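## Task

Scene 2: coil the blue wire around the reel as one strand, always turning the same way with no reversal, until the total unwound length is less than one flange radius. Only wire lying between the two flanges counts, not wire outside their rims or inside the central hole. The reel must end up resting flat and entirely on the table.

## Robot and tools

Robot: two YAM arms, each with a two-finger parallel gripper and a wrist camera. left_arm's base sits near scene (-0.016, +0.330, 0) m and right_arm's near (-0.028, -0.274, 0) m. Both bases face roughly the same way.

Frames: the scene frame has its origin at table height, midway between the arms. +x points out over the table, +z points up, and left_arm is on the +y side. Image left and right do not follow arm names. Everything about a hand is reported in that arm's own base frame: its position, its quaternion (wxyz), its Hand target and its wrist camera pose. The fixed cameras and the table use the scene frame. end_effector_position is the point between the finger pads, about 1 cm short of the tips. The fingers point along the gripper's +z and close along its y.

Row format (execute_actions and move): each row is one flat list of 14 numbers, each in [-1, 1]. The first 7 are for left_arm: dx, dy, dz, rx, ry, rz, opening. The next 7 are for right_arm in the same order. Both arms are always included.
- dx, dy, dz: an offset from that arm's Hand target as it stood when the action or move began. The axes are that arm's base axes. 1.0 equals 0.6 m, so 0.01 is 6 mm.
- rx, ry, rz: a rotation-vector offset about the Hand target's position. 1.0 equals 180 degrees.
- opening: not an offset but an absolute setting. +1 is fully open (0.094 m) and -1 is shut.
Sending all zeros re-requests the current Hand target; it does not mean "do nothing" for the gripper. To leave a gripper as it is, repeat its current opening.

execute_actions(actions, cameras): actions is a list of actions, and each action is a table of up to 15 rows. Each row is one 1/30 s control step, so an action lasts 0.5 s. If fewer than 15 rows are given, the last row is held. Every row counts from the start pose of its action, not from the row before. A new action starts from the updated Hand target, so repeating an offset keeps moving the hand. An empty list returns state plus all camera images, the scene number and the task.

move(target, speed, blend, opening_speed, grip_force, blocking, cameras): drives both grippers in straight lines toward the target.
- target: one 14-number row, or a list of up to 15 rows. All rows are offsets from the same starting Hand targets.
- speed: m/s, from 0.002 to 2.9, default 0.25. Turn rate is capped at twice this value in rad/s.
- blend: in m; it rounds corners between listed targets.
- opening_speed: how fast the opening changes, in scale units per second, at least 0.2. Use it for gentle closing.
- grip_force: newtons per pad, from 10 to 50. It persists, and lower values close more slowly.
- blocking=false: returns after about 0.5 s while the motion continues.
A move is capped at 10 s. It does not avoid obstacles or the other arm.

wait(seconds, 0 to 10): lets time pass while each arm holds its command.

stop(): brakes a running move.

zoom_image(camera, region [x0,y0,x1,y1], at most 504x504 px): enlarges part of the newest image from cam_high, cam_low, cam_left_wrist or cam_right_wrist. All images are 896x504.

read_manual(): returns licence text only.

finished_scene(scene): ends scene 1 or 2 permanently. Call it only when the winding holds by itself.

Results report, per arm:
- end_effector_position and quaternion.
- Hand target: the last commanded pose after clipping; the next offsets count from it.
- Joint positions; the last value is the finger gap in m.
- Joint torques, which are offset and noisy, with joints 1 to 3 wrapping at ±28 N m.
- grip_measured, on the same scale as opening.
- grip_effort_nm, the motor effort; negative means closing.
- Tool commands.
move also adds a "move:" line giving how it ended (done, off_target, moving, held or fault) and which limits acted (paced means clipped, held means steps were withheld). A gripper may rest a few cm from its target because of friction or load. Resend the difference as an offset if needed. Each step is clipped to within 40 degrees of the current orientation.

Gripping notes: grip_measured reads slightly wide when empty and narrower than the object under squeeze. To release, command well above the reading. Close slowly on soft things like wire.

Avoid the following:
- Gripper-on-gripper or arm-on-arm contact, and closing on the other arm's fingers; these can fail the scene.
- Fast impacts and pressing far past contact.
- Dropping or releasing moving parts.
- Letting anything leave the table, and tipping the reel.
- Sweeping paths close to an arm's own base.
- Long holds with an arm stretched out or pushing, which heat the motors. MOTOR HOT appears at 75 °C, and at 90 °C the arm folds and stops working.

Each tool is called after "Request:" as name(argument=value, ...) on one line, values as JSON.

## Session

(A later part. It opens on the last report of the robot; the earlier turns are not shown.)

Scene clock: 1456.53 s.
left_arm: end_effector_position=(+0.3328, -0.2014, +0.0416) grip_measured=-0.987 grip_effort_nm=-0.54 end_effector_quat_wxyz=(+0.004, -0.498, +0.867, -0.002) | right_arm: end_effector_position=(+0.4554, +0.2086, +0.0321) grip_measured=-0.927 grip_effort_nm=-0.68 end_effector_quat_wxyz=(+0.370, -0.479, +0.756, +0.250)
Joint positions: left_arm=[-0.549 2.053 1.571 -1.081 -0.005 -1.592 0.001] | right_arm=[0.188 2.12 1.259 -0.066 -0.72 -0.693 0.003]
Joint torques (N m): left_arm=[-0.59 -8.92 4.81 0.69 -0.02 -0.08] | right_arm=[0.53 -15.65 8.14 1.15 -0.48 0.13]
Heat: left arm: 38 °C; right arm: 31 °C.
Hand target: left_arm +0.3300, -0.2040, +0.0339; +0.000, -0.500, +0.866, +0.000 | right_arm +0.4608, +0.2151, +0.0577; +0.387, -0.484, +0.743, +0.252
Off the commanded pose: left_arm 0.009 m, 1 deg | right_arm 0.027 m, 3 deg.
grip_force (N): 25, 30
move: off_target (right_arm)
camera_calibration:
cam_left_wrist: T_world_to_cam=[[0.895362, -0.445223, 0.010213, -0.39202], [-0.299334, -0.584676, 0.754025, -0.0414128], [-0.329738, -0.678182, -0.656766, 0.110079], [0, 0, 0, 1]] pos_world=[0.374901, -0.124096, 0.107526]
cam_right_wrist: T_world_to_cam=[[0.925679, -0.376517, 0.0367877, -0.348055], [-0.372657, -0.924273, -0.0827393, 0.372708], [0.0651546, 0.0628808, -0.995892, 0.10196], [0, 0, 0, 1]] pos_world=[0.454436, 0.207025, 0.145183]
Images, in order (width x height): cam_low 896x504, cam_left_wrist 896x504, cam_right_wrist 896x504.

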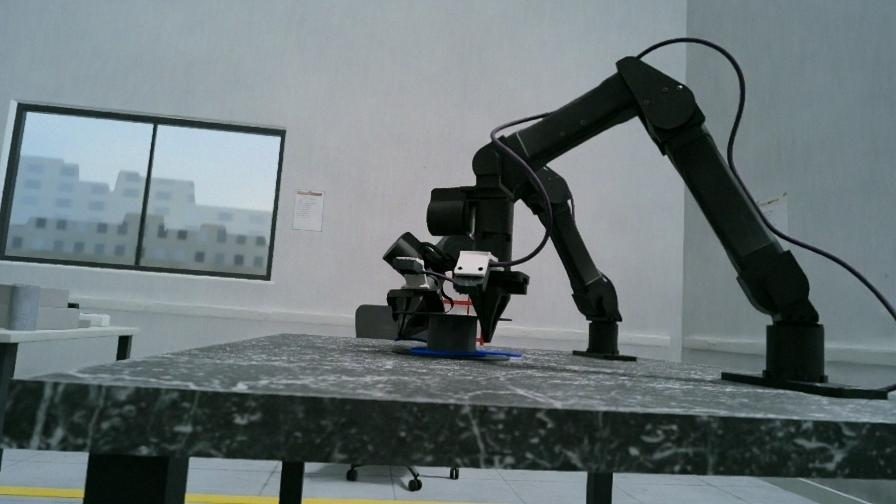

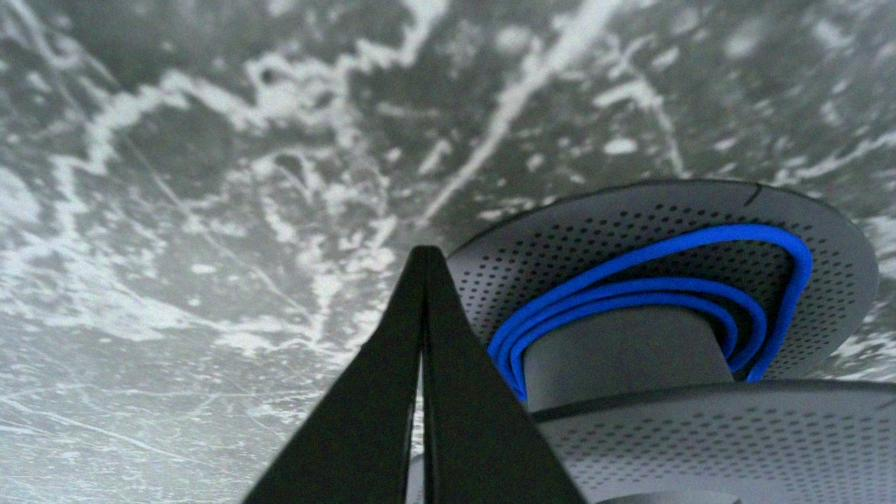

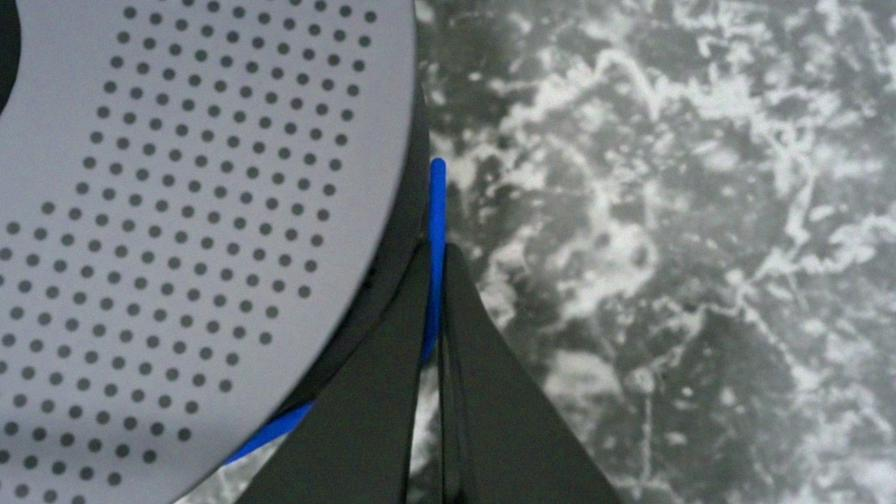

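Request:
move(target=[[0,0,0,0,0,0,-1, 0,0,-0.035,0,0,0,-1],[0,0,0,0,0,0,-1, 0.017,-0.014,-0.03,0,0,0,-1],[0,0,0,0,0,0,-1, 0.017,-0.014,0.0,0,0,0,-1]], speed=0.06, cameras=["cam_right_wrist", "cam_high"])

Scene clock: 1465.10 s.
left_arm: end_effector_position=(+0.3328, -0.2014, +0.0416) grip_measured=-0.987 grip_effort_nm=-0.54 end_effector_quat_wxyz=(+0.004, -0.498, +0.867, -0.002) | right_arm: end_effector_position=(+0.4651, +0.2045, +0.0403) grip_measured=-0.927 grip_effort_nm=-0.68 end_effector_quat_wxyz=(+0.374, -0.478, +0.756, +0.248)
Joint positions: left_arm=[-0.549 2.053 1.571 -1.081 -0.005 -1.592 0.001] | right_arm=[0.174 2.127 1.306 -0.105 -0.726 -0.701 0.003]
Joint torques (N m): left_arm=[-0.61 -8.92 4.85 0.69 -0.03 -0.08] | right_arm=[-0.29 -13.6 8.58 1.09 -0.58 -0.12]
Heat: left arm: 38 °C; right arm: 32 °C.
Hand target: left_arm +0.3300, -0.2040, +0.0339; +0.000, -0.500, +0.866, +0.000 | right_arm +0.4710, +0.2068, +0.0577; +0.387, -0.484, +0.743, +0.252
Off the commanded pose: left_arm 0.009 m, 1 deg | right_arm 0.019 m, 2 deg.
grip_force (N): 25, 30
move: off_target (right_arm)
camera_calibration:
cam_right_wrist: T_world_to_cam=[[0.92345, -0.381481, 0.0413721, -0.357], [-0.377034, -0.922113, -0.0869108, 0.3749], [0.0713046, 0.0646591, -0.995357, 0.106522], [0, 0, 0, 1]] pos_world=[0.463426, 0.202624, 0.15338]
Images, in order (width x height): cam_high 896x504, cam_right_wrist 896x504.

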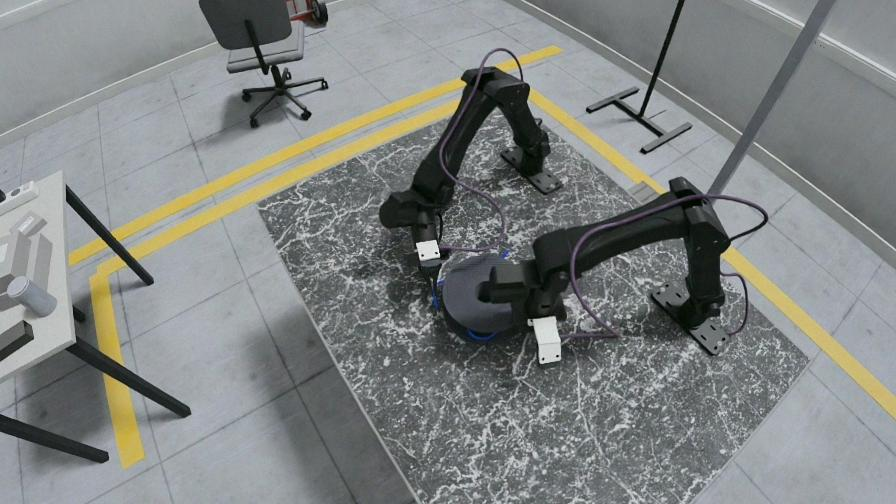

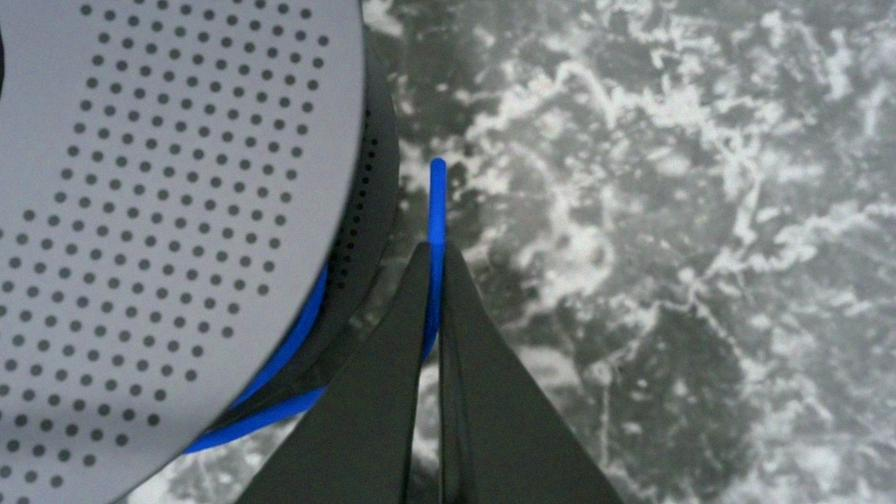

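Request:
move(target=[[0,0,0,0,0,0,-1, 0.002,0.0,0.03,0,0,0,-1]], speed=0.06, cameras=["cam_right_wrist"])

Scene clock: 1469.43 s.
left_arm: end_effector_position=(+0.3328, -0.2014, +0.0416) grip_measured=-0.987 grip_effort_nm=-0.55 end_effector_quat_wxyz=(+0.004, -0.498, +0.867, -0.002) | right_arm: end_effector_position=(+0.4645, +0.2044, +0.0437) grip_measured=-0.927 grip_effort_nm=-0.67 end_effector_quat_wxyz=(+0.361, -0.475, +0.762, +0.253)
Joint positions: left_arm=[-0.549 2.053 1.571 -1.081 -0.005 -1.592 0.001] | right_arm=[0.174 2.127 1.339 -0.169 -0.726 -0.702 0.003]
Joint torques (N m): left_arm=[-0.61 -8.94 4.83 0.69 -0.03 -0.08] | right_arm=[-0.49 -16.57 8.65 1.11 -0.58 -0.11]
Heat: left arm: 38 °C; right arm: 31 °C.
Hand target: left_arm +0.3300, -0.2040, +0.0339; +0.000, -0.500, +0.866, +0.000 | right_arm +0.4721, +0.2067, +0.0756; +0.387, -0.484, +0.743, +0.252
Off the commanded pose: left_arm 0.009 m, 1 deg | right_arm 0.033 m, 4 deg.
grip_force (N): 25, 30
move: off_target (right_arm)
camera_calibration:
cam_right_wrist: T_world_to_cam=[[0.924455, -0.380945, 0.0162588, -0.356085], [-0.378981, -0.922703, -0.0706619, 0.375156], [0.0419204, 0.0591619, -0.997368, 0.124816], [0, 0, 0, 1]] pos_world=[0.466129, 0.203124, 0.156786]
Images, in order (width x height): cam_right_wrist 896x504.

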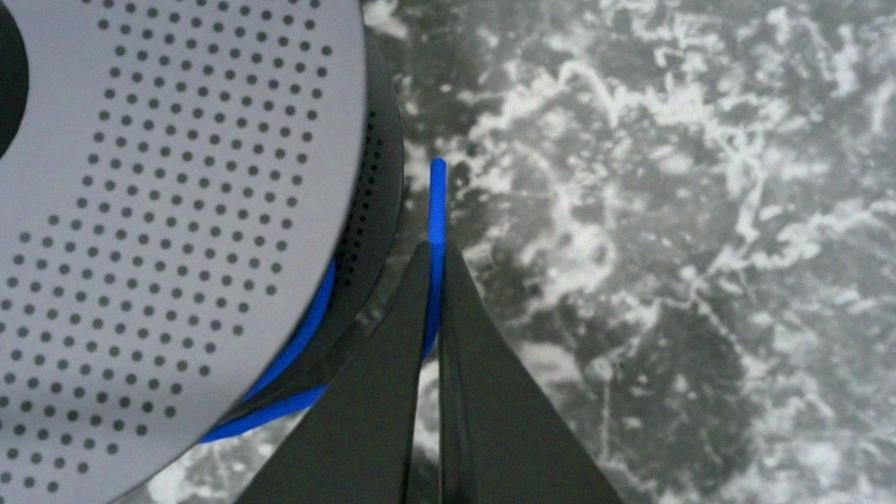

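Request:
move(target=[[0,0,0,0,0,0,-1, 0.0,0.0,0.035,0,0,0,-1]], speed=0.06, cameras=["cam_right_wrist", "cam_low"])

Scene clock: 1477.43 s.
left_arm: end_effector_position=(+0.3328, -0.2014, +0.0416) grip_measured=-0.987 grip_effort_nm=-0.54 end_effector_quat_wxyz=(+0.004, -0.498, +0.867, -0.002) | right_arm: end_effector_position=(+0.4663, +0.2048, +0.0670) grip_measured=-0.927 grip_effort_nm=-0.67 end_effector_quat_wxyz=(+0.363, -0.476, +0.760, +0.253)
Joint positions: left_arm=[-0.549 2.053 1.571 -1.081 -0.005 -1.592 0.001] | right_arm=[0.174 2.089 1.381 -0.243 -0.727 -0.702 0.003]
Joint torques (N m): left_arm=[-0.58 -8.91 4.82 0.68 -0.02 -0.09] | right_arm=[-0.34 -16.08 8.81 1.14 -0.6 -0.1]
Heat: left arm: 38 °C; right arm: 32 °C.
Hand target: left_arm +0.3300, -0.2040, +0.0339; +0.000, -0.500, +0.866, +0.000 | right_arm +0.4721, +0.2068, +0.0967; +0.387, -0.484, +0.743, +0.252
Off the commanded pose: left_arm 0.009 m, 1 deg | right_arm 0.030 m, 4 deg.
grip_force (N): 25, 30
move: off_target (right_arm)
camera_calibration:
cam_right_wrist: T_world_to_cam=[[0.924541, -0.380553, 0.0200691, -0.358358], [-0.37822, -0.922767, -0.0738257, 0.377799], [0.0466137, 0.0606643, -0.997069, 0.145427], [0, 0, 0, 1]] pos_world=[0.46743, 0.203424, 0.180084]
Images, in order (width x height): cam_low 896x504, cam_right_wrist 896x504.

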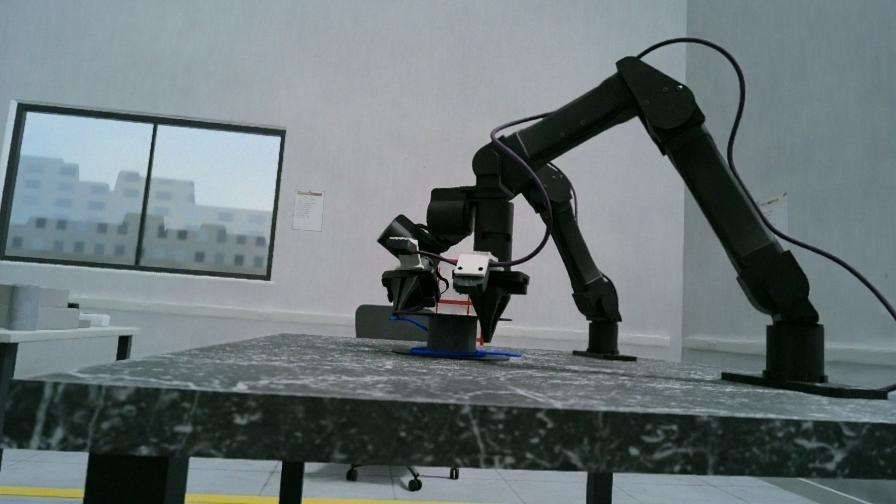

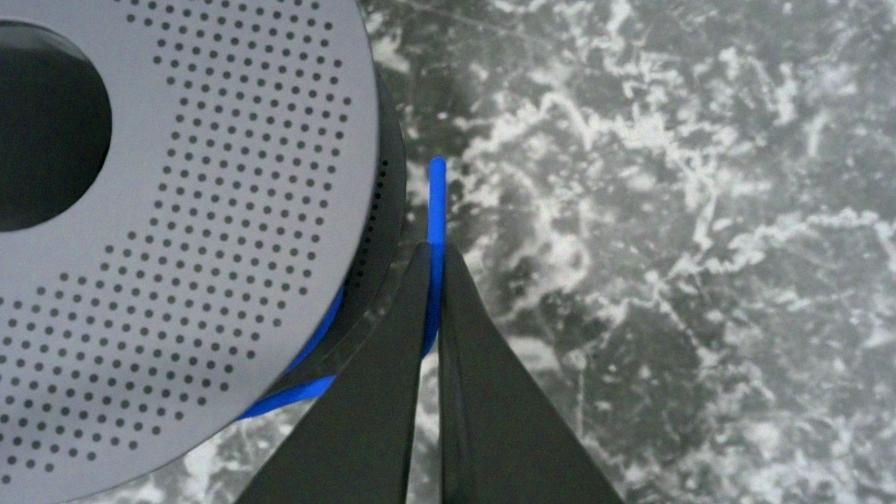

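Request:
move(target=[[0,0,0,0,0,0,-1, 0.0,0.0,0.0,0,0,0,-0.6],[0,0,0,0,0,0,-1, -0.028,-0.062,0.048,0,0,0,-0.6]], speed=0.08, cameras=["cam_right_wrist", "cam_low"])

Scene clock: 1498.90 s.
left_arm: end_effector_position=(+0.3329, -0.2015, +0.0416) grip_measured=-0.987 grip_effort_nm=-0.54 end_effector_quat_wxyz=(+0.004, -0.498, +0.867, -0.002) | right_arm: end_effector_position=(+0.4571, +0.1673, +0.1034) grip_measured=-0.602 grip_effort_nm=0.11 end_effector_quat_wxyz=(+0.372, -0.476, +0.757, +0.248)
Joint positions: left_arm=[-0.549 2.053 1.571 -1.081 -0.005 -1.592 0.001] | right_arm=[0.087 1.984 1.381 -0.393 -0.775 -0.797 0.019]
Joint torques (N m): left_arm=[-0.59 -8.94 4.83 0.68 -0.01 -0.1] | right_arm=[-0.29 -14.84 7.66 0.99 -0.63 -0.16]
Heat: left arm: 38 °C; right arm: 35 °C.
Hand target: left_arm +0.3300, -0.2040, +0.0339; +0.000, -0.500, +0.866, +0.000 | right_arm +0.4553, +0.1695, +0.1255; +0.387, -0.484, +0.743, +0.252
Off the commanded pose: left_arm 0.009 m, 1 deg | right_arm 0.022 m, 3 deg.
grip_force (N): 25, 30
move: off_target (right_arm)
camera_calibration:
cam_right_wrist: T_world_to_cam=[[0.922897, -0.383218, 0.037479, -0.365414], [-0.379203, -0.921469, -0.0842587, 0.343745], [0.0668252, 0.0635499, -0.995739, 0.174566], [0, 0, 0, 1]] pos_world=[0.455923, 0.165624, 0.216481]
Images, in order (width x height): cam_low 896x504, cam_right_wrist 896x504.

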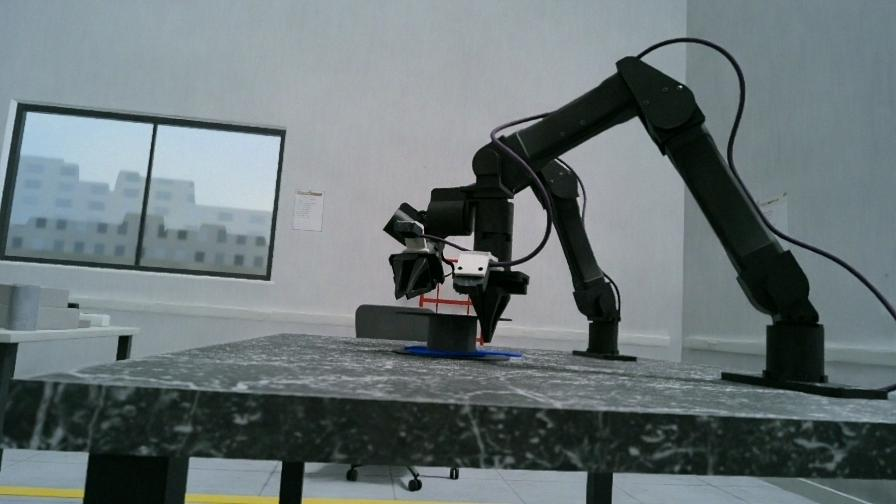

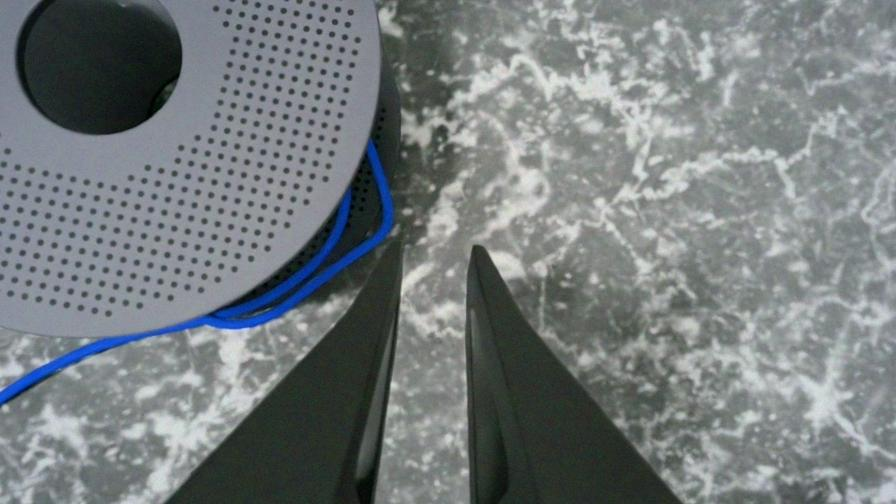

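Request:
move(target=[[0,0,0,0,0,0,-1, -0.008,-0.01,-0.1,0,0,0.194,-1]], speed=0.15, cameras=["cam_right_wrist"])

Scene clock: 1528.33 s.
left_arm: end_effector_position=(+0.3329, -0.2015, +0.0416) grip_measured=-0.987 grip_effort_nm=-0.54 end_effector_quat_wxyz=(+0.004, -0.498, +0.867, -0.002) | right_arm: end_effector_position=(+0.4495, +0.1638, +0.0682) grip_measured=-0.994 grip_effort_nm=-0.36 end_effector_quat_wxyz=(-0.295, +0.689, -0.564, -0.346)
Joint positions: left_arm=[-0.549 2.053 1.571 -1.081 -0.005 -1.592 0.001] | right_arm=[0.04 2.546 2.212 -1.427 -0.931 -1.827 0]
Joint torques (N m): left_arm=[-0.65 -8.94 4.82 0.67 -0.02 -0.09] | right_arm=[-0.46 -12.44 8.13 -0.44 -0.62 -0.1]
Heat: left arm: 38 °C; right arm: 34 °C.
Hand target: left_arm +0.3300, -0.2040, +0.0339; +0.000, -0.500, +0.866, +0.000 | right_arm +0.4507, +0.1635, +0.0656; -0.294, +0.685, -0.564, -0.357
Off the commanded pose: left_arm 0.009 m, 1 deg | right_arm 0.003 m, 1 deg.
grip_force (N): 25, 30
move: done
camera_calibration:
cam_right_wrist: T_world_to_cam=[[0.970012, 0.231007, 0.0755792, -0.482798], [0.237854, -0.966182, -0.0995839, 0.0656669], [0.0500187, 0.114574, -0.992155, 0.13915], [0, 0, 0, 1]] pos_world=[0.445741, 0.159033, 0.181087]
Images, in order (width x height): cam_right_wrist 896x504.

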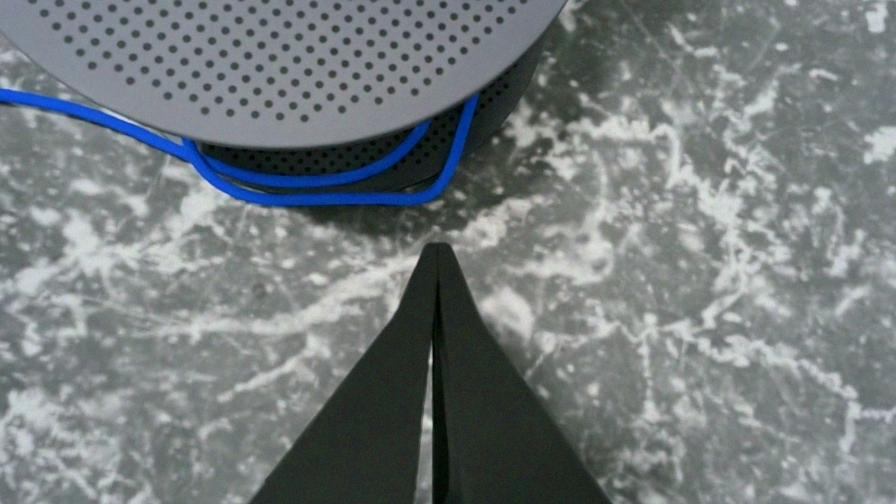

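Request:
move(target=[[0,0,0,0,0,0,-1, -0.0557,-0.0063,-0.02,0,0,0,0.2],[0,0,0,0,0,0,-1, -0.0557,-0.0063,-0.079,0,0,0,0.2]], speed=0.12, grip_force=[25, 50], blend=[0.01, 0], cameras=["cam_right_wrist"])

Scene clock: 1544.50 s.
left_arm: end_effector_position=(+0.3329, -0.2015, +0.0416) grip_measured=-0.987 grip_effort_nm=-0.54 end_effector_quat_wxyz=(+0.004, -0.498, +0.867, -0.002) | right_arm: end_effector_position=(+0.4153, +0.1625, +0.0118) grip_measured=+0.198 grip_effort_nm=0.11 end_effector_quat_wxyz=(-0.286, +0.681, -0.565, -0.369)
Joint positions: left_arm=[-0.549 2.053 1.571 -1.081 -0.005 -1.592 0.001] | right_arm=[0.036 2.504 1.88 -1.205 -0.947 -1.852 0.056]
Joint torques (N m): left_arm=[-0.62 -8.92 4.82 0.69 -0.02 -0.08] | right_arm=[-0.68 -17.11 3.92 0.02 -0.44 0.02]
Heat: left arm: 37 °C; right arm: 33 °C.
Hand target: left_arm +0.3300, -0.2040, +0.0339; +0.000, -0.500, +0.866, +0.000 | right_arm +0.4172, +0.1597, +0.0181; -0.294, +0.685, -0.564, -0.357
Off the commanded pose: left_arm 0.009 m, 1 deg | right_arm 0.007 m, 2 deg.
grip_force (N): 25, 50
move: done
camera_calibration:
cam_right_wrist: T_world_to_cam=[[0.970889, 0.237139, 0.0337644, -0.445955], [0.239521, -0.962448, -0.127764, 0.0659437], [0.00219866, 0.132132, -0.99123, 0.102021], [0, 0, 0, 1]] pos_world=[0.416953, 0.155741, 0.124609]
Images, in order (width x height): cam_right_wrist 896x504.

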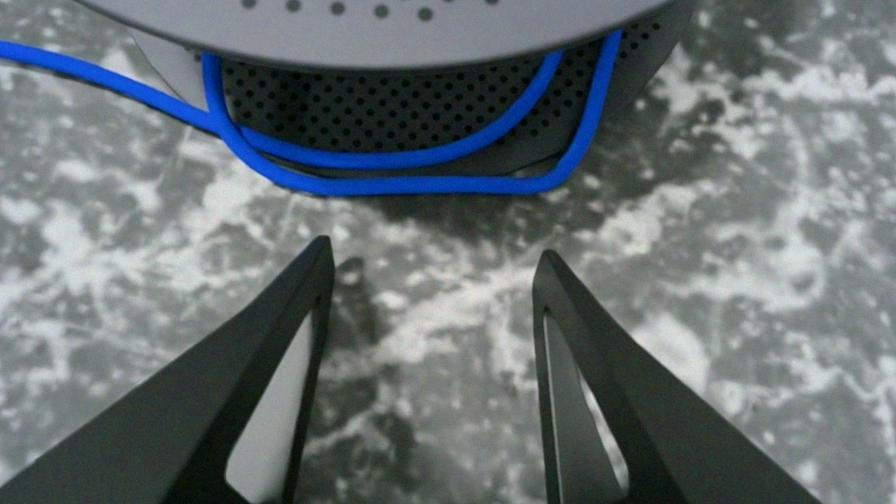

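Request:
move(target=[[0,0,0,0,0,0,-1, 0,0,0.016,0,0,0,0.2],[0,0,0,0,0,0,-1, -0.008,0.035,0.014,0,0,0,0.2]], speed=0.08, cameras=["cam_right_wrist", "cam_left_wrist"])

Scene clock: 1552.97 s.
left_arm: end_effector_position=(+0.3329, -0.2015, +0.0416) grip_measured=-0.987 grip_effort_nm=-0.54 end_effector_quat_wxyz=(+0.004, -0.498, +0.867, -0.002) | right_arm: end_effector_position=(+0.4104, +0.1802, +0.0125) grip_measured=+0.198 grip_effort_nm=0.11 end_effector_quat_wxyz=(-0.281, +0.685, -0.565, -0.364)
Joint positions: left_arm=[-0.549 2.053 1.571 -1.081 -0.005 -1.592 0.001] | right_arm=[0.08 2.467 1.828 -1.13 -0.941 -1.784 0.056]
Joint torques (N m): left_arm=[-0.61 -8.91 4.83 0.68 -0.02 -0.08] | right_arm=[-0.21 -18.11 4.08 0.04 -0.61 0.15]
Heat: left arm: 37 °C; right arm: 34 °C.
Hand target: left_arm +0.3300, -0.2040, +0.0339; +0.000, -0.500, +0.866, +0.000 | right_arm +0.4124, +0.1807, +0.0266; -0.294, +0.685, -0.564, -0.357
Off the commanded pose: left_arm 0.009 m, 1 deg | right_arm 0.014 m, 2 deg.
grip_force (N): 25, 50
move: off_target (right_arm)
camera_calibration:
cam_left_wrist: T_world_to_cam=[[0.895355, -0.445228, 0.0105626, -0.392101], [-0.29955, -0.584507, 0.75407, -0.0413738], [-0.329559, -0.678324, -0.65671, 0.10992], [0, 0, 0, 1]] pos_world=[0.374901, -0.124196, 0.107526]
cam_right_wrist: T_world_to_cam=[[0.969223, 0.243653, 0.0352097, -0.445962], [0.246098, -0.962714, -0.11233, 0.081327], [0.0065273, 0.117538, -0.993047, 0.101301], [0, 0, 0, 1]] pos_world=[0.411561, 0.175048, 0.125435]
Images, in order (width x height): cam_left_wrist 896x504, cam_right_wrist 896x504.

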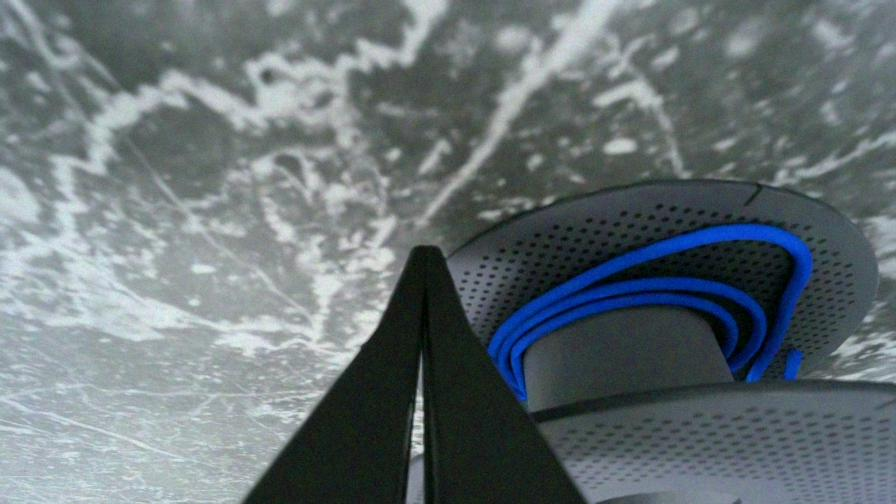

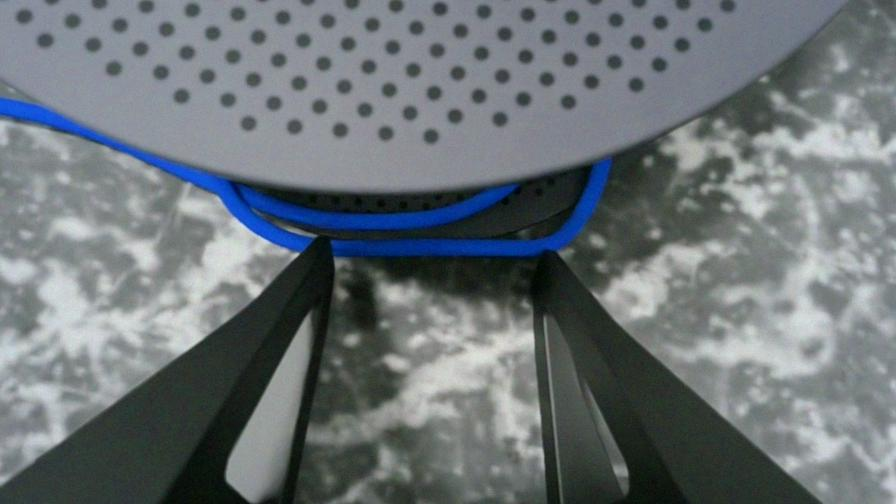

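Request:
move(target=[[0,0,0,0,0,0,-1, 0,0,0.022,0,0,0,0.2]], speed=0.06, cameras=["cam_right_wrist"])

Scene clock: 1557.73 s.
left_arm: end_effector_position=(+0.3329, -0.2015, +0.0416) grip_measured=-0.987 grip_effort_nm=-0.54 end_effector_quat_wxyz=(+0.004, -0.498, +0.867, -0.002) | right_arm: end_effector_position=(+0.4122, +0.1799, +0.0189) grip_measured=+0.198 grip_effort_nm=0.11 end_effector_quat_wxyz=(-0.285, +0.688, -0.564, -0.358)
Joint positions: left_arm=[-0.549 2.053 1.571 -1.081 -0.005 -1.592 0.001] | right_arm=[0.08 2.45 1.828 -1.13 -0.937 -1.78 0.056]
Joint torques (N m): left_arm=[-0.55 -8.92 4.83 0.68 -0.02 -0.08] | right_arm=[-0.23 -18.33 5.39 -0.38 -0.66 0.11]
Heat: left arm: 37 °C; right arm: 34 °C.
Hand target: left_arm +0.3300, -0.2040, +0.0339; +0.000, -0.500, +0.866, +0.000 | right_arm +0.4124, +0.1807, +0.0397; -0.294, +0.685, -0.564, -0.357
Off the commanded pose: left_arm 0.009 m, 1 deg | right_arm 0.021 m, 1 deg.
grip_force (N): 25, 50
move: off_target (right_arm)
camera_calibration:
cam_right_wrist: T_world_to_cam=[[0.969111, 0.241876, 0.0481728, -0.447662], [0.245753, -0.963499, -0.106184, 0.0815981], [0.0207312, 0.114742, -0.993179, 0.102424], [0, 0, 0, 1]] pos_world=[0.411658, 0.175146, 0.131955]
Images, in order (width x height): cam_right_wrist 896x504.

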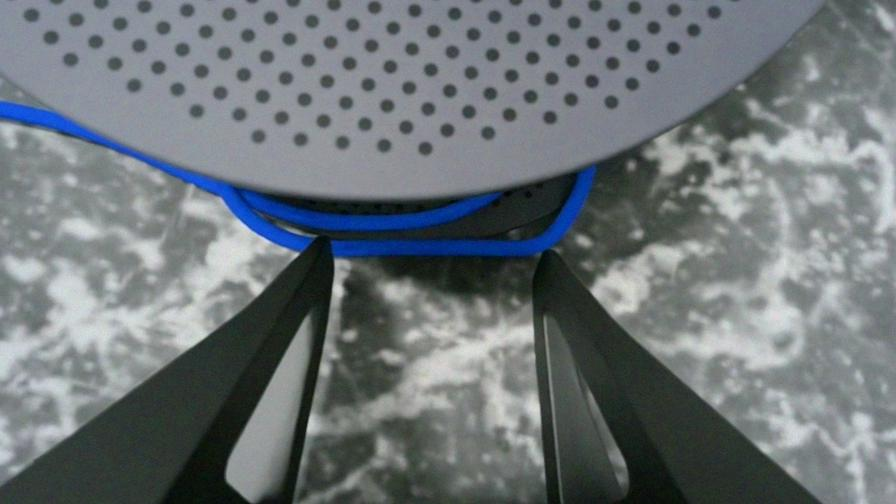

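Request:
move(target=[[0,0,0,0,0,0,-1, -0.011,0.043,0,0,0,0,0.2]], speed=0.06, cameras=["cam_right_wrist", "cam_left_wrist"])

Scene clock: 1562.63 s.
left_arm: end_effector_position=(+0.3329, -0.2015, +0.0416) grip_measured=-0.987 grip_effort_nm=-0.54 end_effector_quat_wxyz=(+0.004, -0.498, +0.867, -0.002) | right_arm: end_effector_position=(+0.4041, +0.2046, +0.0214) grip_measured=+0.198 grip_effort_nm=0.11 end_effector_quat_wxyz=(-0.276, +0.686, -0.568, -0.361)
Joint positions: left_arm=[-0.549 2.053 1.571 -1.081 -0.005 -1.592 0.001] | right_arm=[0.14 2.414 1.778 -1.054 -0.937 -1.68 0.056]
Joint torques (N m): left_arm=[-0.61 -8.95 4.79 0.69 -0.02 -0.08] | right_arm=[-0.18 -18.48 4.52 0.12 -0.72 0.14]
Heat: left arm: 37 °C; right arm: 35 °C.
Hand target: left_arm +0.3300, -0.2040, +0.0339; +0.000, -0.500, +0.866, +0.000 | right_arm +0.4058, +0.2065, +0.0399; -0.294, +0.685, -0.564, -0.357
Off the commanded pose: left_arm 0.009 m, 1 deg | right_arm 0.018 m, 2 deg.
grip_force (N): 25, 50
move: off_target (right_arm)
camera_calibration:
cam_left_wrist: T_world_to_cam=[[0.895355, -0.445228, 0.0105626, -0.392101], [-0.29955, -0.584507, 0.75407, -0.0413738], [-0.329559, -0.678324, -0.65671, 0.10992], [0, 0, 0, 1]] pos_world=[0.374901, -0.124196, 0.107526]
cam_right_wrist: T_world_to_cam=[[0.969524, 0.243251, 0.029192, -0.44603], [0.244966, -0.964366, -0.0999482, 0.107973], [0.00383935, 0.104053, -0.994564, 0.111242], [0, 0, 0, 1]] pos_world=[0.40556, 0.201048, 0.13445]
Images, in order (width x height): cam_left_wrist 896x504, cam_right_wrist 896x504.

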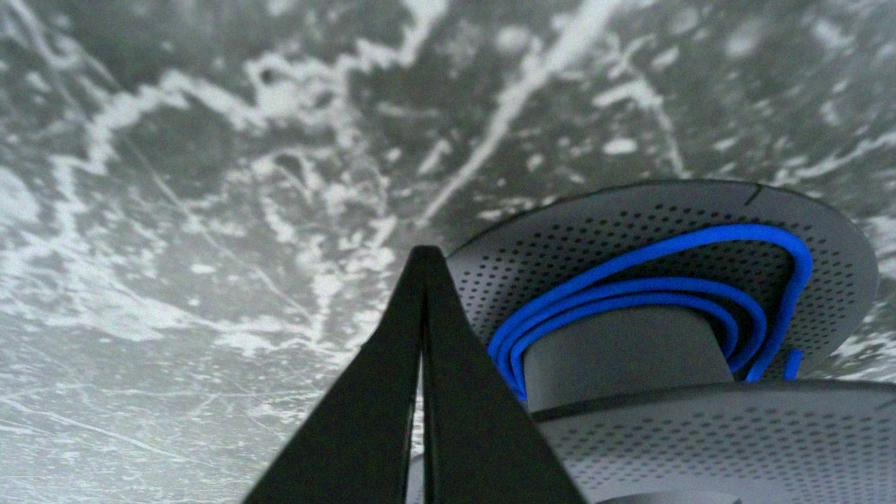

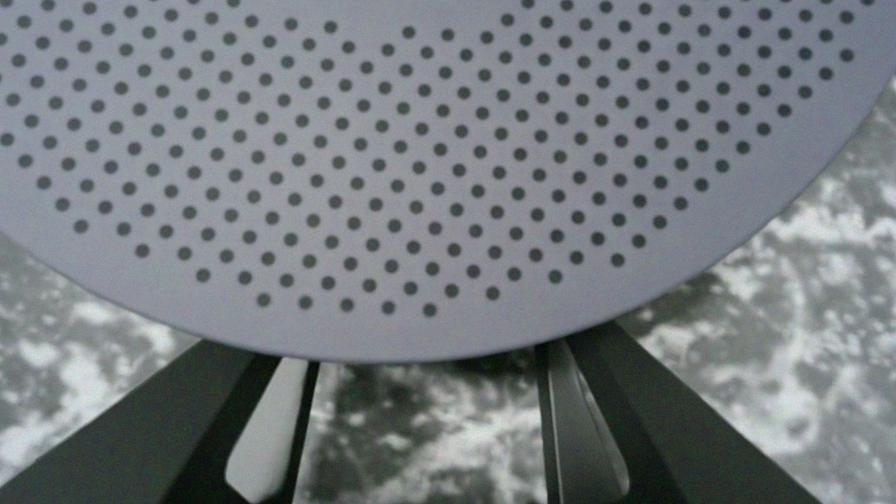

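Request:
move(target=[[0,0,0,0,0,0,-1, 0.01,-0.0558,0.02,0,0,0,0.2],[0,0,0,0,0,0,-1, 0.02,-0.11,0.08,0,0,0,0.2]], speed=0.08, blend=[0.01, 0], cameras=["cam_right_wrist", "cam_left_wrist"])

Scene clock: 1568.93 s.
left_arm: end_effector_position=(+0.3329, -0.2015, +0.0416) grip_measured=-0.987 grip_effort_nm=-0.54 end_effector_quat_wxyz=(+0.004, -0.498, +0.867, -0.002) | right_arm: end_effector_position=(+0.4149, +0.1395, +0.0764) grip_measured=+0.198 grip_effort_nm=0.11 end_effector_quat_wxyz=(-0.285, +0.683, -0.569, -0.358)
Joint positions: left_arm=[-0.549 2.053 1.571 -1.081 -0.005 -1.592 0.001] | right_arm=[-0.012 2.414 1.991 -1.44 -0.919 -1.909 0.056]
Joint torques (N m): left_arm=[-0.58 -8.91 4.82 0.69 -0.02 -0.08] | right_arm=[-0.23 -14.53 8.01 -0.63 -0.59 -0.11]
Heat: left arm: 37 °C; right arm: 36 °C.
Hand target: left_arm +0.3300, -0.2040, +0.0339; +0.000, -0.500, +0.866, +0.000 | right_arm +0.4178, +0.1407, +0.0878; -0.294, +0.685, -0.564, -0.357
Off the commanded pose: left_arm 0.009 m, 1 deg | right_arm 0.012 m, 1 deg.
grip_force (N): 25, 50
move: off_target (right_arm)
camera_calibration:
cam_left_wrist: T_world_to_cam=[[0.895355, -0.445228, 0.0105626, -0.392101], [-0.29955, -0.584507, 0.75407, -0.0413738], [-0.329559, -0.678324, -0.65671, 0.10992], [0, 0, 0, 1]] pos_world=[0.374901, -0.124196, 0.107526]
cam_right_wrist: T_world_to_cam=[[0.972297, 0.229997, 0.0417192, -0.442532], [0.233237, -0.966399, -0.108042, 0.0538463], [0.0154682, 0.114779, -0.993271, 0.166286], [0, 0, 0, 1]] pos_world=[0.415142, 0.134732, 0.189447]
Images, in order (width x height): cam_left_wrist 896x504, cam_right_wrist 896x504.

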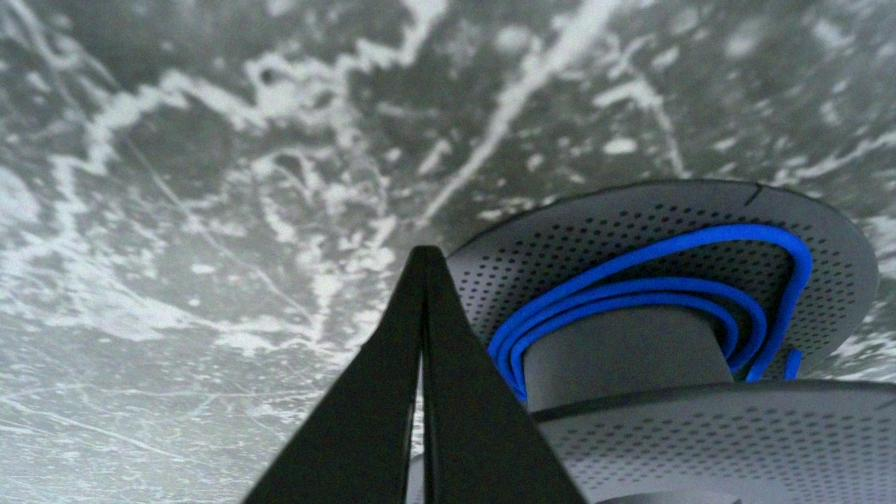

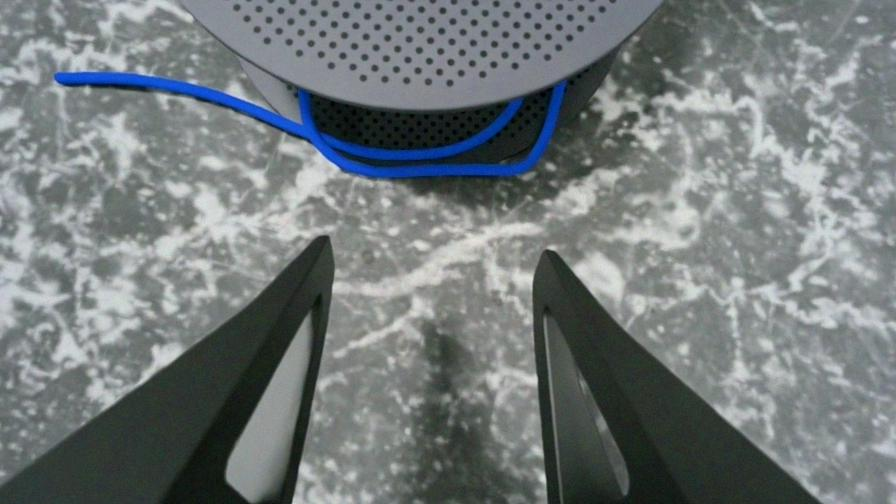

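Request:
move(target=[[0,0.0735,0.11,0,0,0,-1, 0,0,0.0703,0,0,0,-1],[-0.189,0.0968,0.2118,-0.145,-0.2365,-0.016,-1, 0,0,0.0703,0,0,0,-1],[-0.189,0.0968,0.2118,-0.145,-0.2365,-0.016,-1, -0.0667,0.238,0.0703,-0.1186,0.4268,-0.8472,-1]], speed=[0.15, 0.2, 0.4], blend=[0.02, 0.02, 0], cameras=["all"])

Scene clock: 1682.27 s.
left_arm: end_effector_position=(+0.2176, -0.1483, +0.1672) grip_measured=-0.987 grip_effort_nm=-0.54 end_effector_quat_wxyz=(+0.197, -0.430, +0.797, -0.377) | right_arm: end_effector_position=(+0.3782, +0.2827, +0.1325) grip_measured=-0.994 grip_effort_nm=-0.36 end_effector_quat_wxyz=(+0.015, +0.569, +0.821, +0.048)
Joint positions: left_arm=[-0.61 0.716 0.617 -0.594 -0.012 -1.594 0.001] | right_arm=[0.639 2.357 2.425 -1.538 -0.001 1.852 0]
Joint torques (N m): left_arm=[-0.7 -0.91 5.72 2.21 -0.27 -0.01] | right_arm=[0.06 -11.63 8.29 0.15 0.02 0.15]
Heat: left arm: 36 °C; right arm: 36 °C.
Hand target: left_arm +0.2166, -0.1459, +0.1610; +0.201, -0.432, +0.797, -0.371 | right_arm +0.3777, +0.2834, +0.1298; +0.000, +0.573, +0.819, +0.000
Off the commanded pose: left_arm 0.007 m, 1 deg | right_arm 0.003 m, 6 deg.
joint sent to its limit (right arm) — joint 4 (wrist pitch), lower limit. The joint targets are off in orientation, not in position.
grip_force (N): 25, 50
move: off_target (right_arm)
camera_calibration:
cam_left_wrist: T_world_to_cam=[[0.570695, -0.289925, 0.768278, -0.299561], [-0.820745, -0.231215, 0.522415, 0.0649953], [0.0261764, -0.928699, -0.369908, 0.0280773], [0, 0, 0, 1]] pos_world=[0.223568, -0.0457471, 0.206578]
cam_right_wrist: T_world_to_cam=[[-0.904591, -0.415133, -0.0968488, 0.468481], [-0.337692, 0.55921, 0.757132, -0.123242], [-0.260151, 0.7176, -0.646043, 0.0938941], [0, 0, 0, 1]] pos_world=[0.406592, 0.196021, 0.199342]

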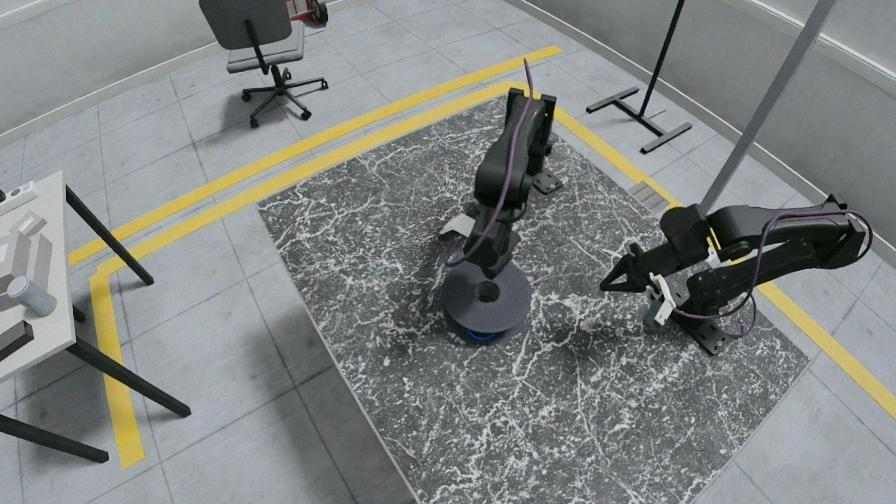

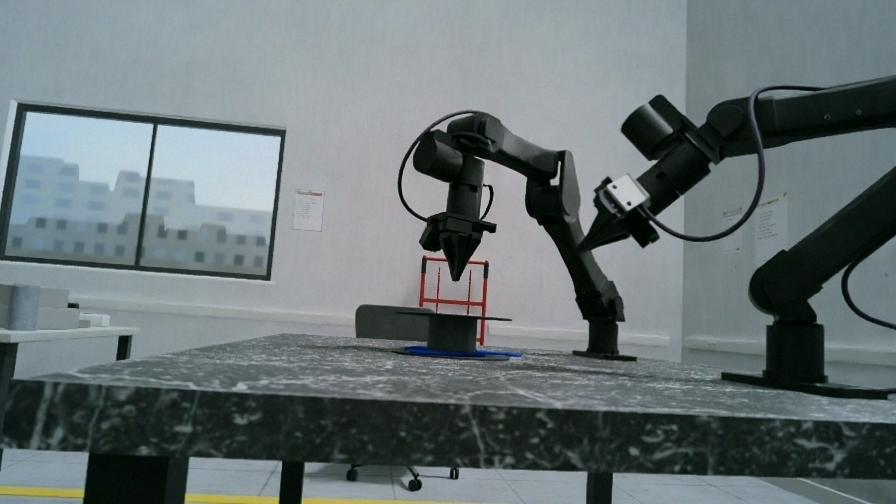

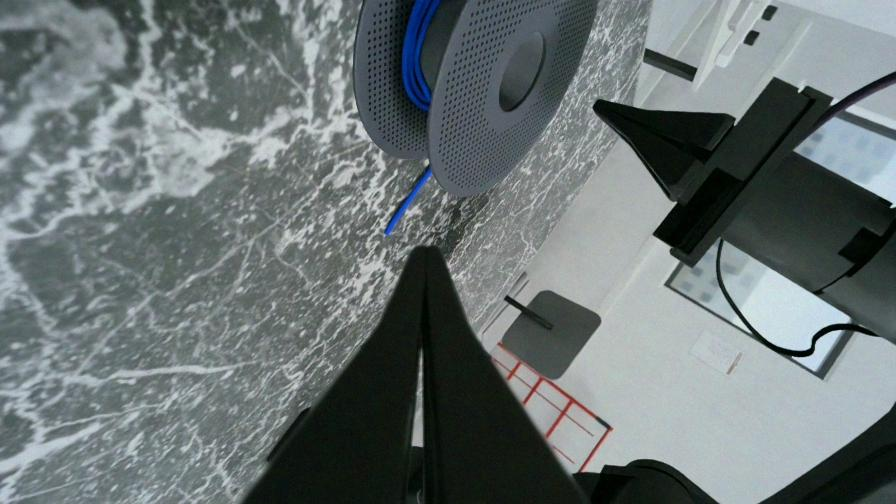

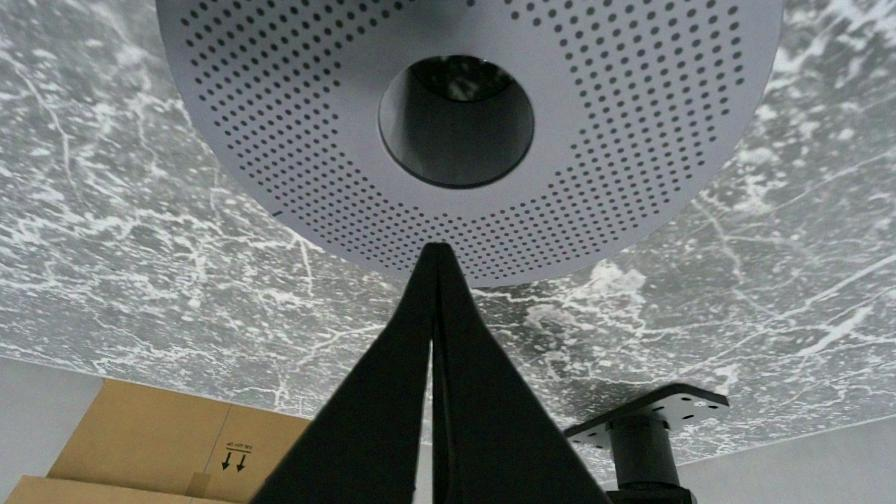

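Request:
move(target=[0,0,0,0,0,0,-1, 0,0,-0.083,0,0,0,-1], speed=0.1, cameras=["cam_right_wrist"])

Scene clock: 1692.93 s.
left_arm: end_effector_position=(+0.2176, -0.1483, +0.1672) grip_measured=-0.987 grip_effort_nm=-0.54 end_effector_quat_wxyz=(+0.197, -0.430, +0.797, -0.377) | right_arm: end_effector_position=(+0.3779, +0.2827, +0.0912) grip_measured=-0.994 grip_effort_nm=-0.36 end_effector_quat_wxyz=(+0.002, +0.570, +0.821, +0.009)
Joint positions: left_arm=[-0.61 0.716 0.617 -0.594 -0.012 -1.594 0.001] | right_arm=[0.639 2.435 2.401 -1.519 -0.002 1.853 0]
Joint torques (N m): left_arm=[-0.69 -0.9 5.72 2.21 -0.26 -0.01] | right_arm=[0.14 -12.82 5.35 0.37 0.03 0.14]
Heat: left arm: 36 °C; right arm: 35 °C.
Hand target: left_arm +0.2166, -0.1459, +0.1610; +0.201, -0.432, +0.797, -0.371 | right_arm +0.3777, +0.2834, +0.0801; +0.000, +0.573, +0.819, +0.000
Off the commanded pose: left_arm 0.007 m, 1 deg | right_arm 0.011 m, 1 deg.
grip_force (N): 25, 50
move: off_target (right_arm)
camera_calibration:
cam_right_wrist: T_world_to_cam=[[-0.908646, -0.417262, -0.0159432, 0.458958], [-0.286898, 0.596107, 0.749898, -0.121], [-0.3034, 0.685966, -0.661362, 0.0938104], [0, 0, 0, 1]] pos_world=[0.410778, 0.199284, 0.160098]
Images, in order (width x height): cam_right_wrist 896x504.

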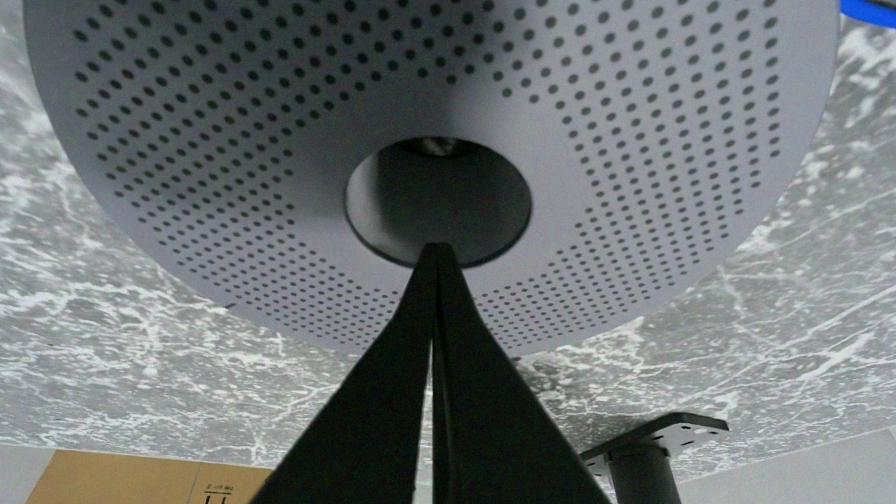

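Request:
move(target=[0,0,0,0,0,0,-1, -0.0012,0.0,-0.05,0,0,0,-1], speed=0.1)

Request:
move(target=[0,0,0,0,0,0,-1, 0,0,-0.0233,0,0,0,-1], speed=0.1, grip_force=[25, 40])

Scene clock: 1704.53 s.
left_arm: end_effector_position=(+0.2176, -0.1483, +0.1672) grip_measured=-0.987 grip_effort_nm=-0.55 end_effector_quat_wxyz=(+0.197, -0.430, +0.797, -0.377) | right_arm: end_effector_position=(+0.3783, +0.2831, +0.0520) grip_measured=-0.994 grip_effort_nm=-0.36 end_effector_quat_wxyz=(-0.001, +0.570, +0.821, +0.001)
Joint positions: left_arm=[-0.61 0.716 0.617 -0.594 -0.012 -1.594 0.001] | right_arm=[0.639 2.435 2.244 -1.38 -0.002 1.853 0]
Joint torques (N m): left_arm=[-0.7 -0.88 5.76 2.2 -0.26 -0.01] | right_arm=[0.05 -15.06 4.9 0.33 -0.01 0.13]
Heat: left arm: 36 °C; right arm: 34 °C.
Hand target: left_arm +0.2166, -0.1459, +0.1610; +0.201, -0.432, +0.797, -0.371 | right_arm +0.3770, +0.2834, +0.0500; +0.000, +0.573, +0.819, +0.000
Off the commanded pose: left_arm 0.007 m, 1 deg | right_arm 0.002 m, 0 deg.
grip_force (N): 25, 50
move: done

Scene clock: 1705.53 s.
left_arm: end_effector_position=(+0.2176, -0.1483, +0.1672) grip_measured=-0.987 grip_effort_nm=-0.54 end_effector_quat_wxyz=(+0.197, -0.430, +0.797, -0.377) | right_arm: end_effector_position=(+0.3786, +0.2833, +0.0378) grip_measured=-0.994 grip_effort_nm=-0.36 end_effector_quat_wxyz=(-0.001, +0.570, +0.821, +0.001)
Joint positions: left_arm=[-0.61 0.716 0.617 -0.594 -0.012 -1.594 0.001] | right_arm=[0.639 2.435 2.188 -1.324 -0.002 1.853 0]
Joint torques (N m): left_arm=[-0.69 -0.9 5.75 2.21 -0.26 -0.02] | right_arm=[0.06 -15.24 4.94 0.34 0.01 0.14]
Heat: left arm: 36 °C; right arm: 34 °C.
Hand target: left_arm +0.2166, -0.1459, +0.1610; +0.201, -0.432, +0.797, -0.371 | right_arm +0.3771, +0.2835, +0.0361; +0.000, +0.573, +0.819, +0.000
Off the commanded pose: left_arm 0.007 m, 1 deg | right_arm 0.002 m, 0 deg.
grip_force (N): 25, 40
move: done

Request:
move(target=[0,0,0,0,0,0,-1, 0,0,0,0,0,0,-0.05], speed=0.1, cameras=["cam_right_wrist"])

Scene clock: 1723.17 s.
left_arm: end_effector_position=(+0.2176, -0.1483, +0.1672) grip_measured=-0.987 grip_effort_nm=-0.54 end_effector_quat_wxyz=(+0.197, -0.430, +0.797, -0.377) | right_arm: end_effector_position=(+0.3813, +0.2859, +0.0696) grip_measured=-0.055 grip_effort_nm=0.28 end_effector_quat_wxyz=(+0.008, +0.571, +0.821, +0.031)
Joint positions: left_arm=[-0.61 0.716 0.617 -0.594 -0.012 -1.594 0.001] | right_arm=[0.639 2.369 2.195 -1.333 -0.005 1.855 0.044]
Joint torques (N m): left_arm=[-0.68 -0.88 5.71 2.2 -0.25 -0.01] | right_arm=[0.24 -9.52 3.45 0.6 0.03 0.1]
Heat: left arm: 36 °C; right arm: 33 °C.
Hand target: left_arm +0.2166, -0.1459, +0.1610; +0.201, -0.432, +0.797, -0.371 | right_arm +0.3770, +0.2835, +0.0361; +0.000, +0.573, +0.819, +0.000
Off the commanded pose: left_arm 0.007 m, 1 deg | right_arm 0.034 m, 4 deg.
grip_force (N): 25, 40
move: off_target (right_arm)
camera_calibration:
cam_right_wrist: T_world_to_cam=[[-0.908097, -0.41444, -0.0599885, 0.465058], [-0.312062, 0.574214, 0.756899, -0.0903365], [-0.279243, 0.706058, -0.650773, 0.0626912], [0, 0, 0, 1]] pos_world=[0.411634, 0.200348, 0.137072]
Images, in order (width x height): cam_right_wrist 896x504.

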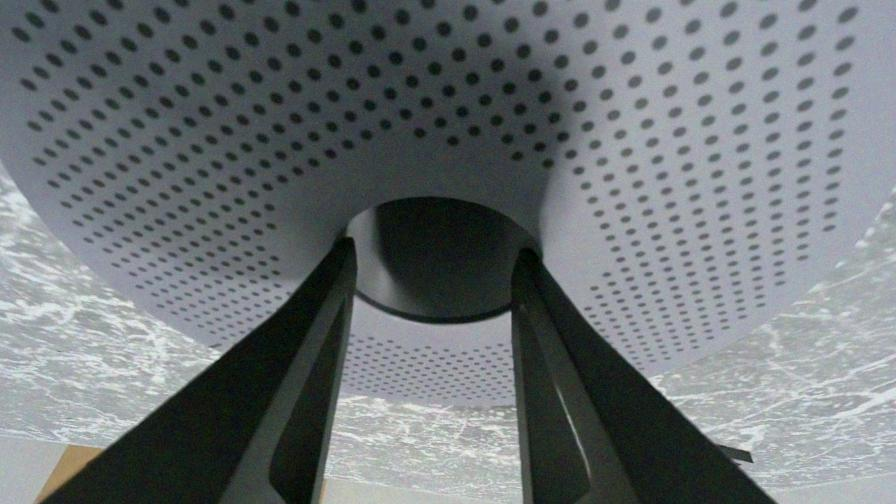

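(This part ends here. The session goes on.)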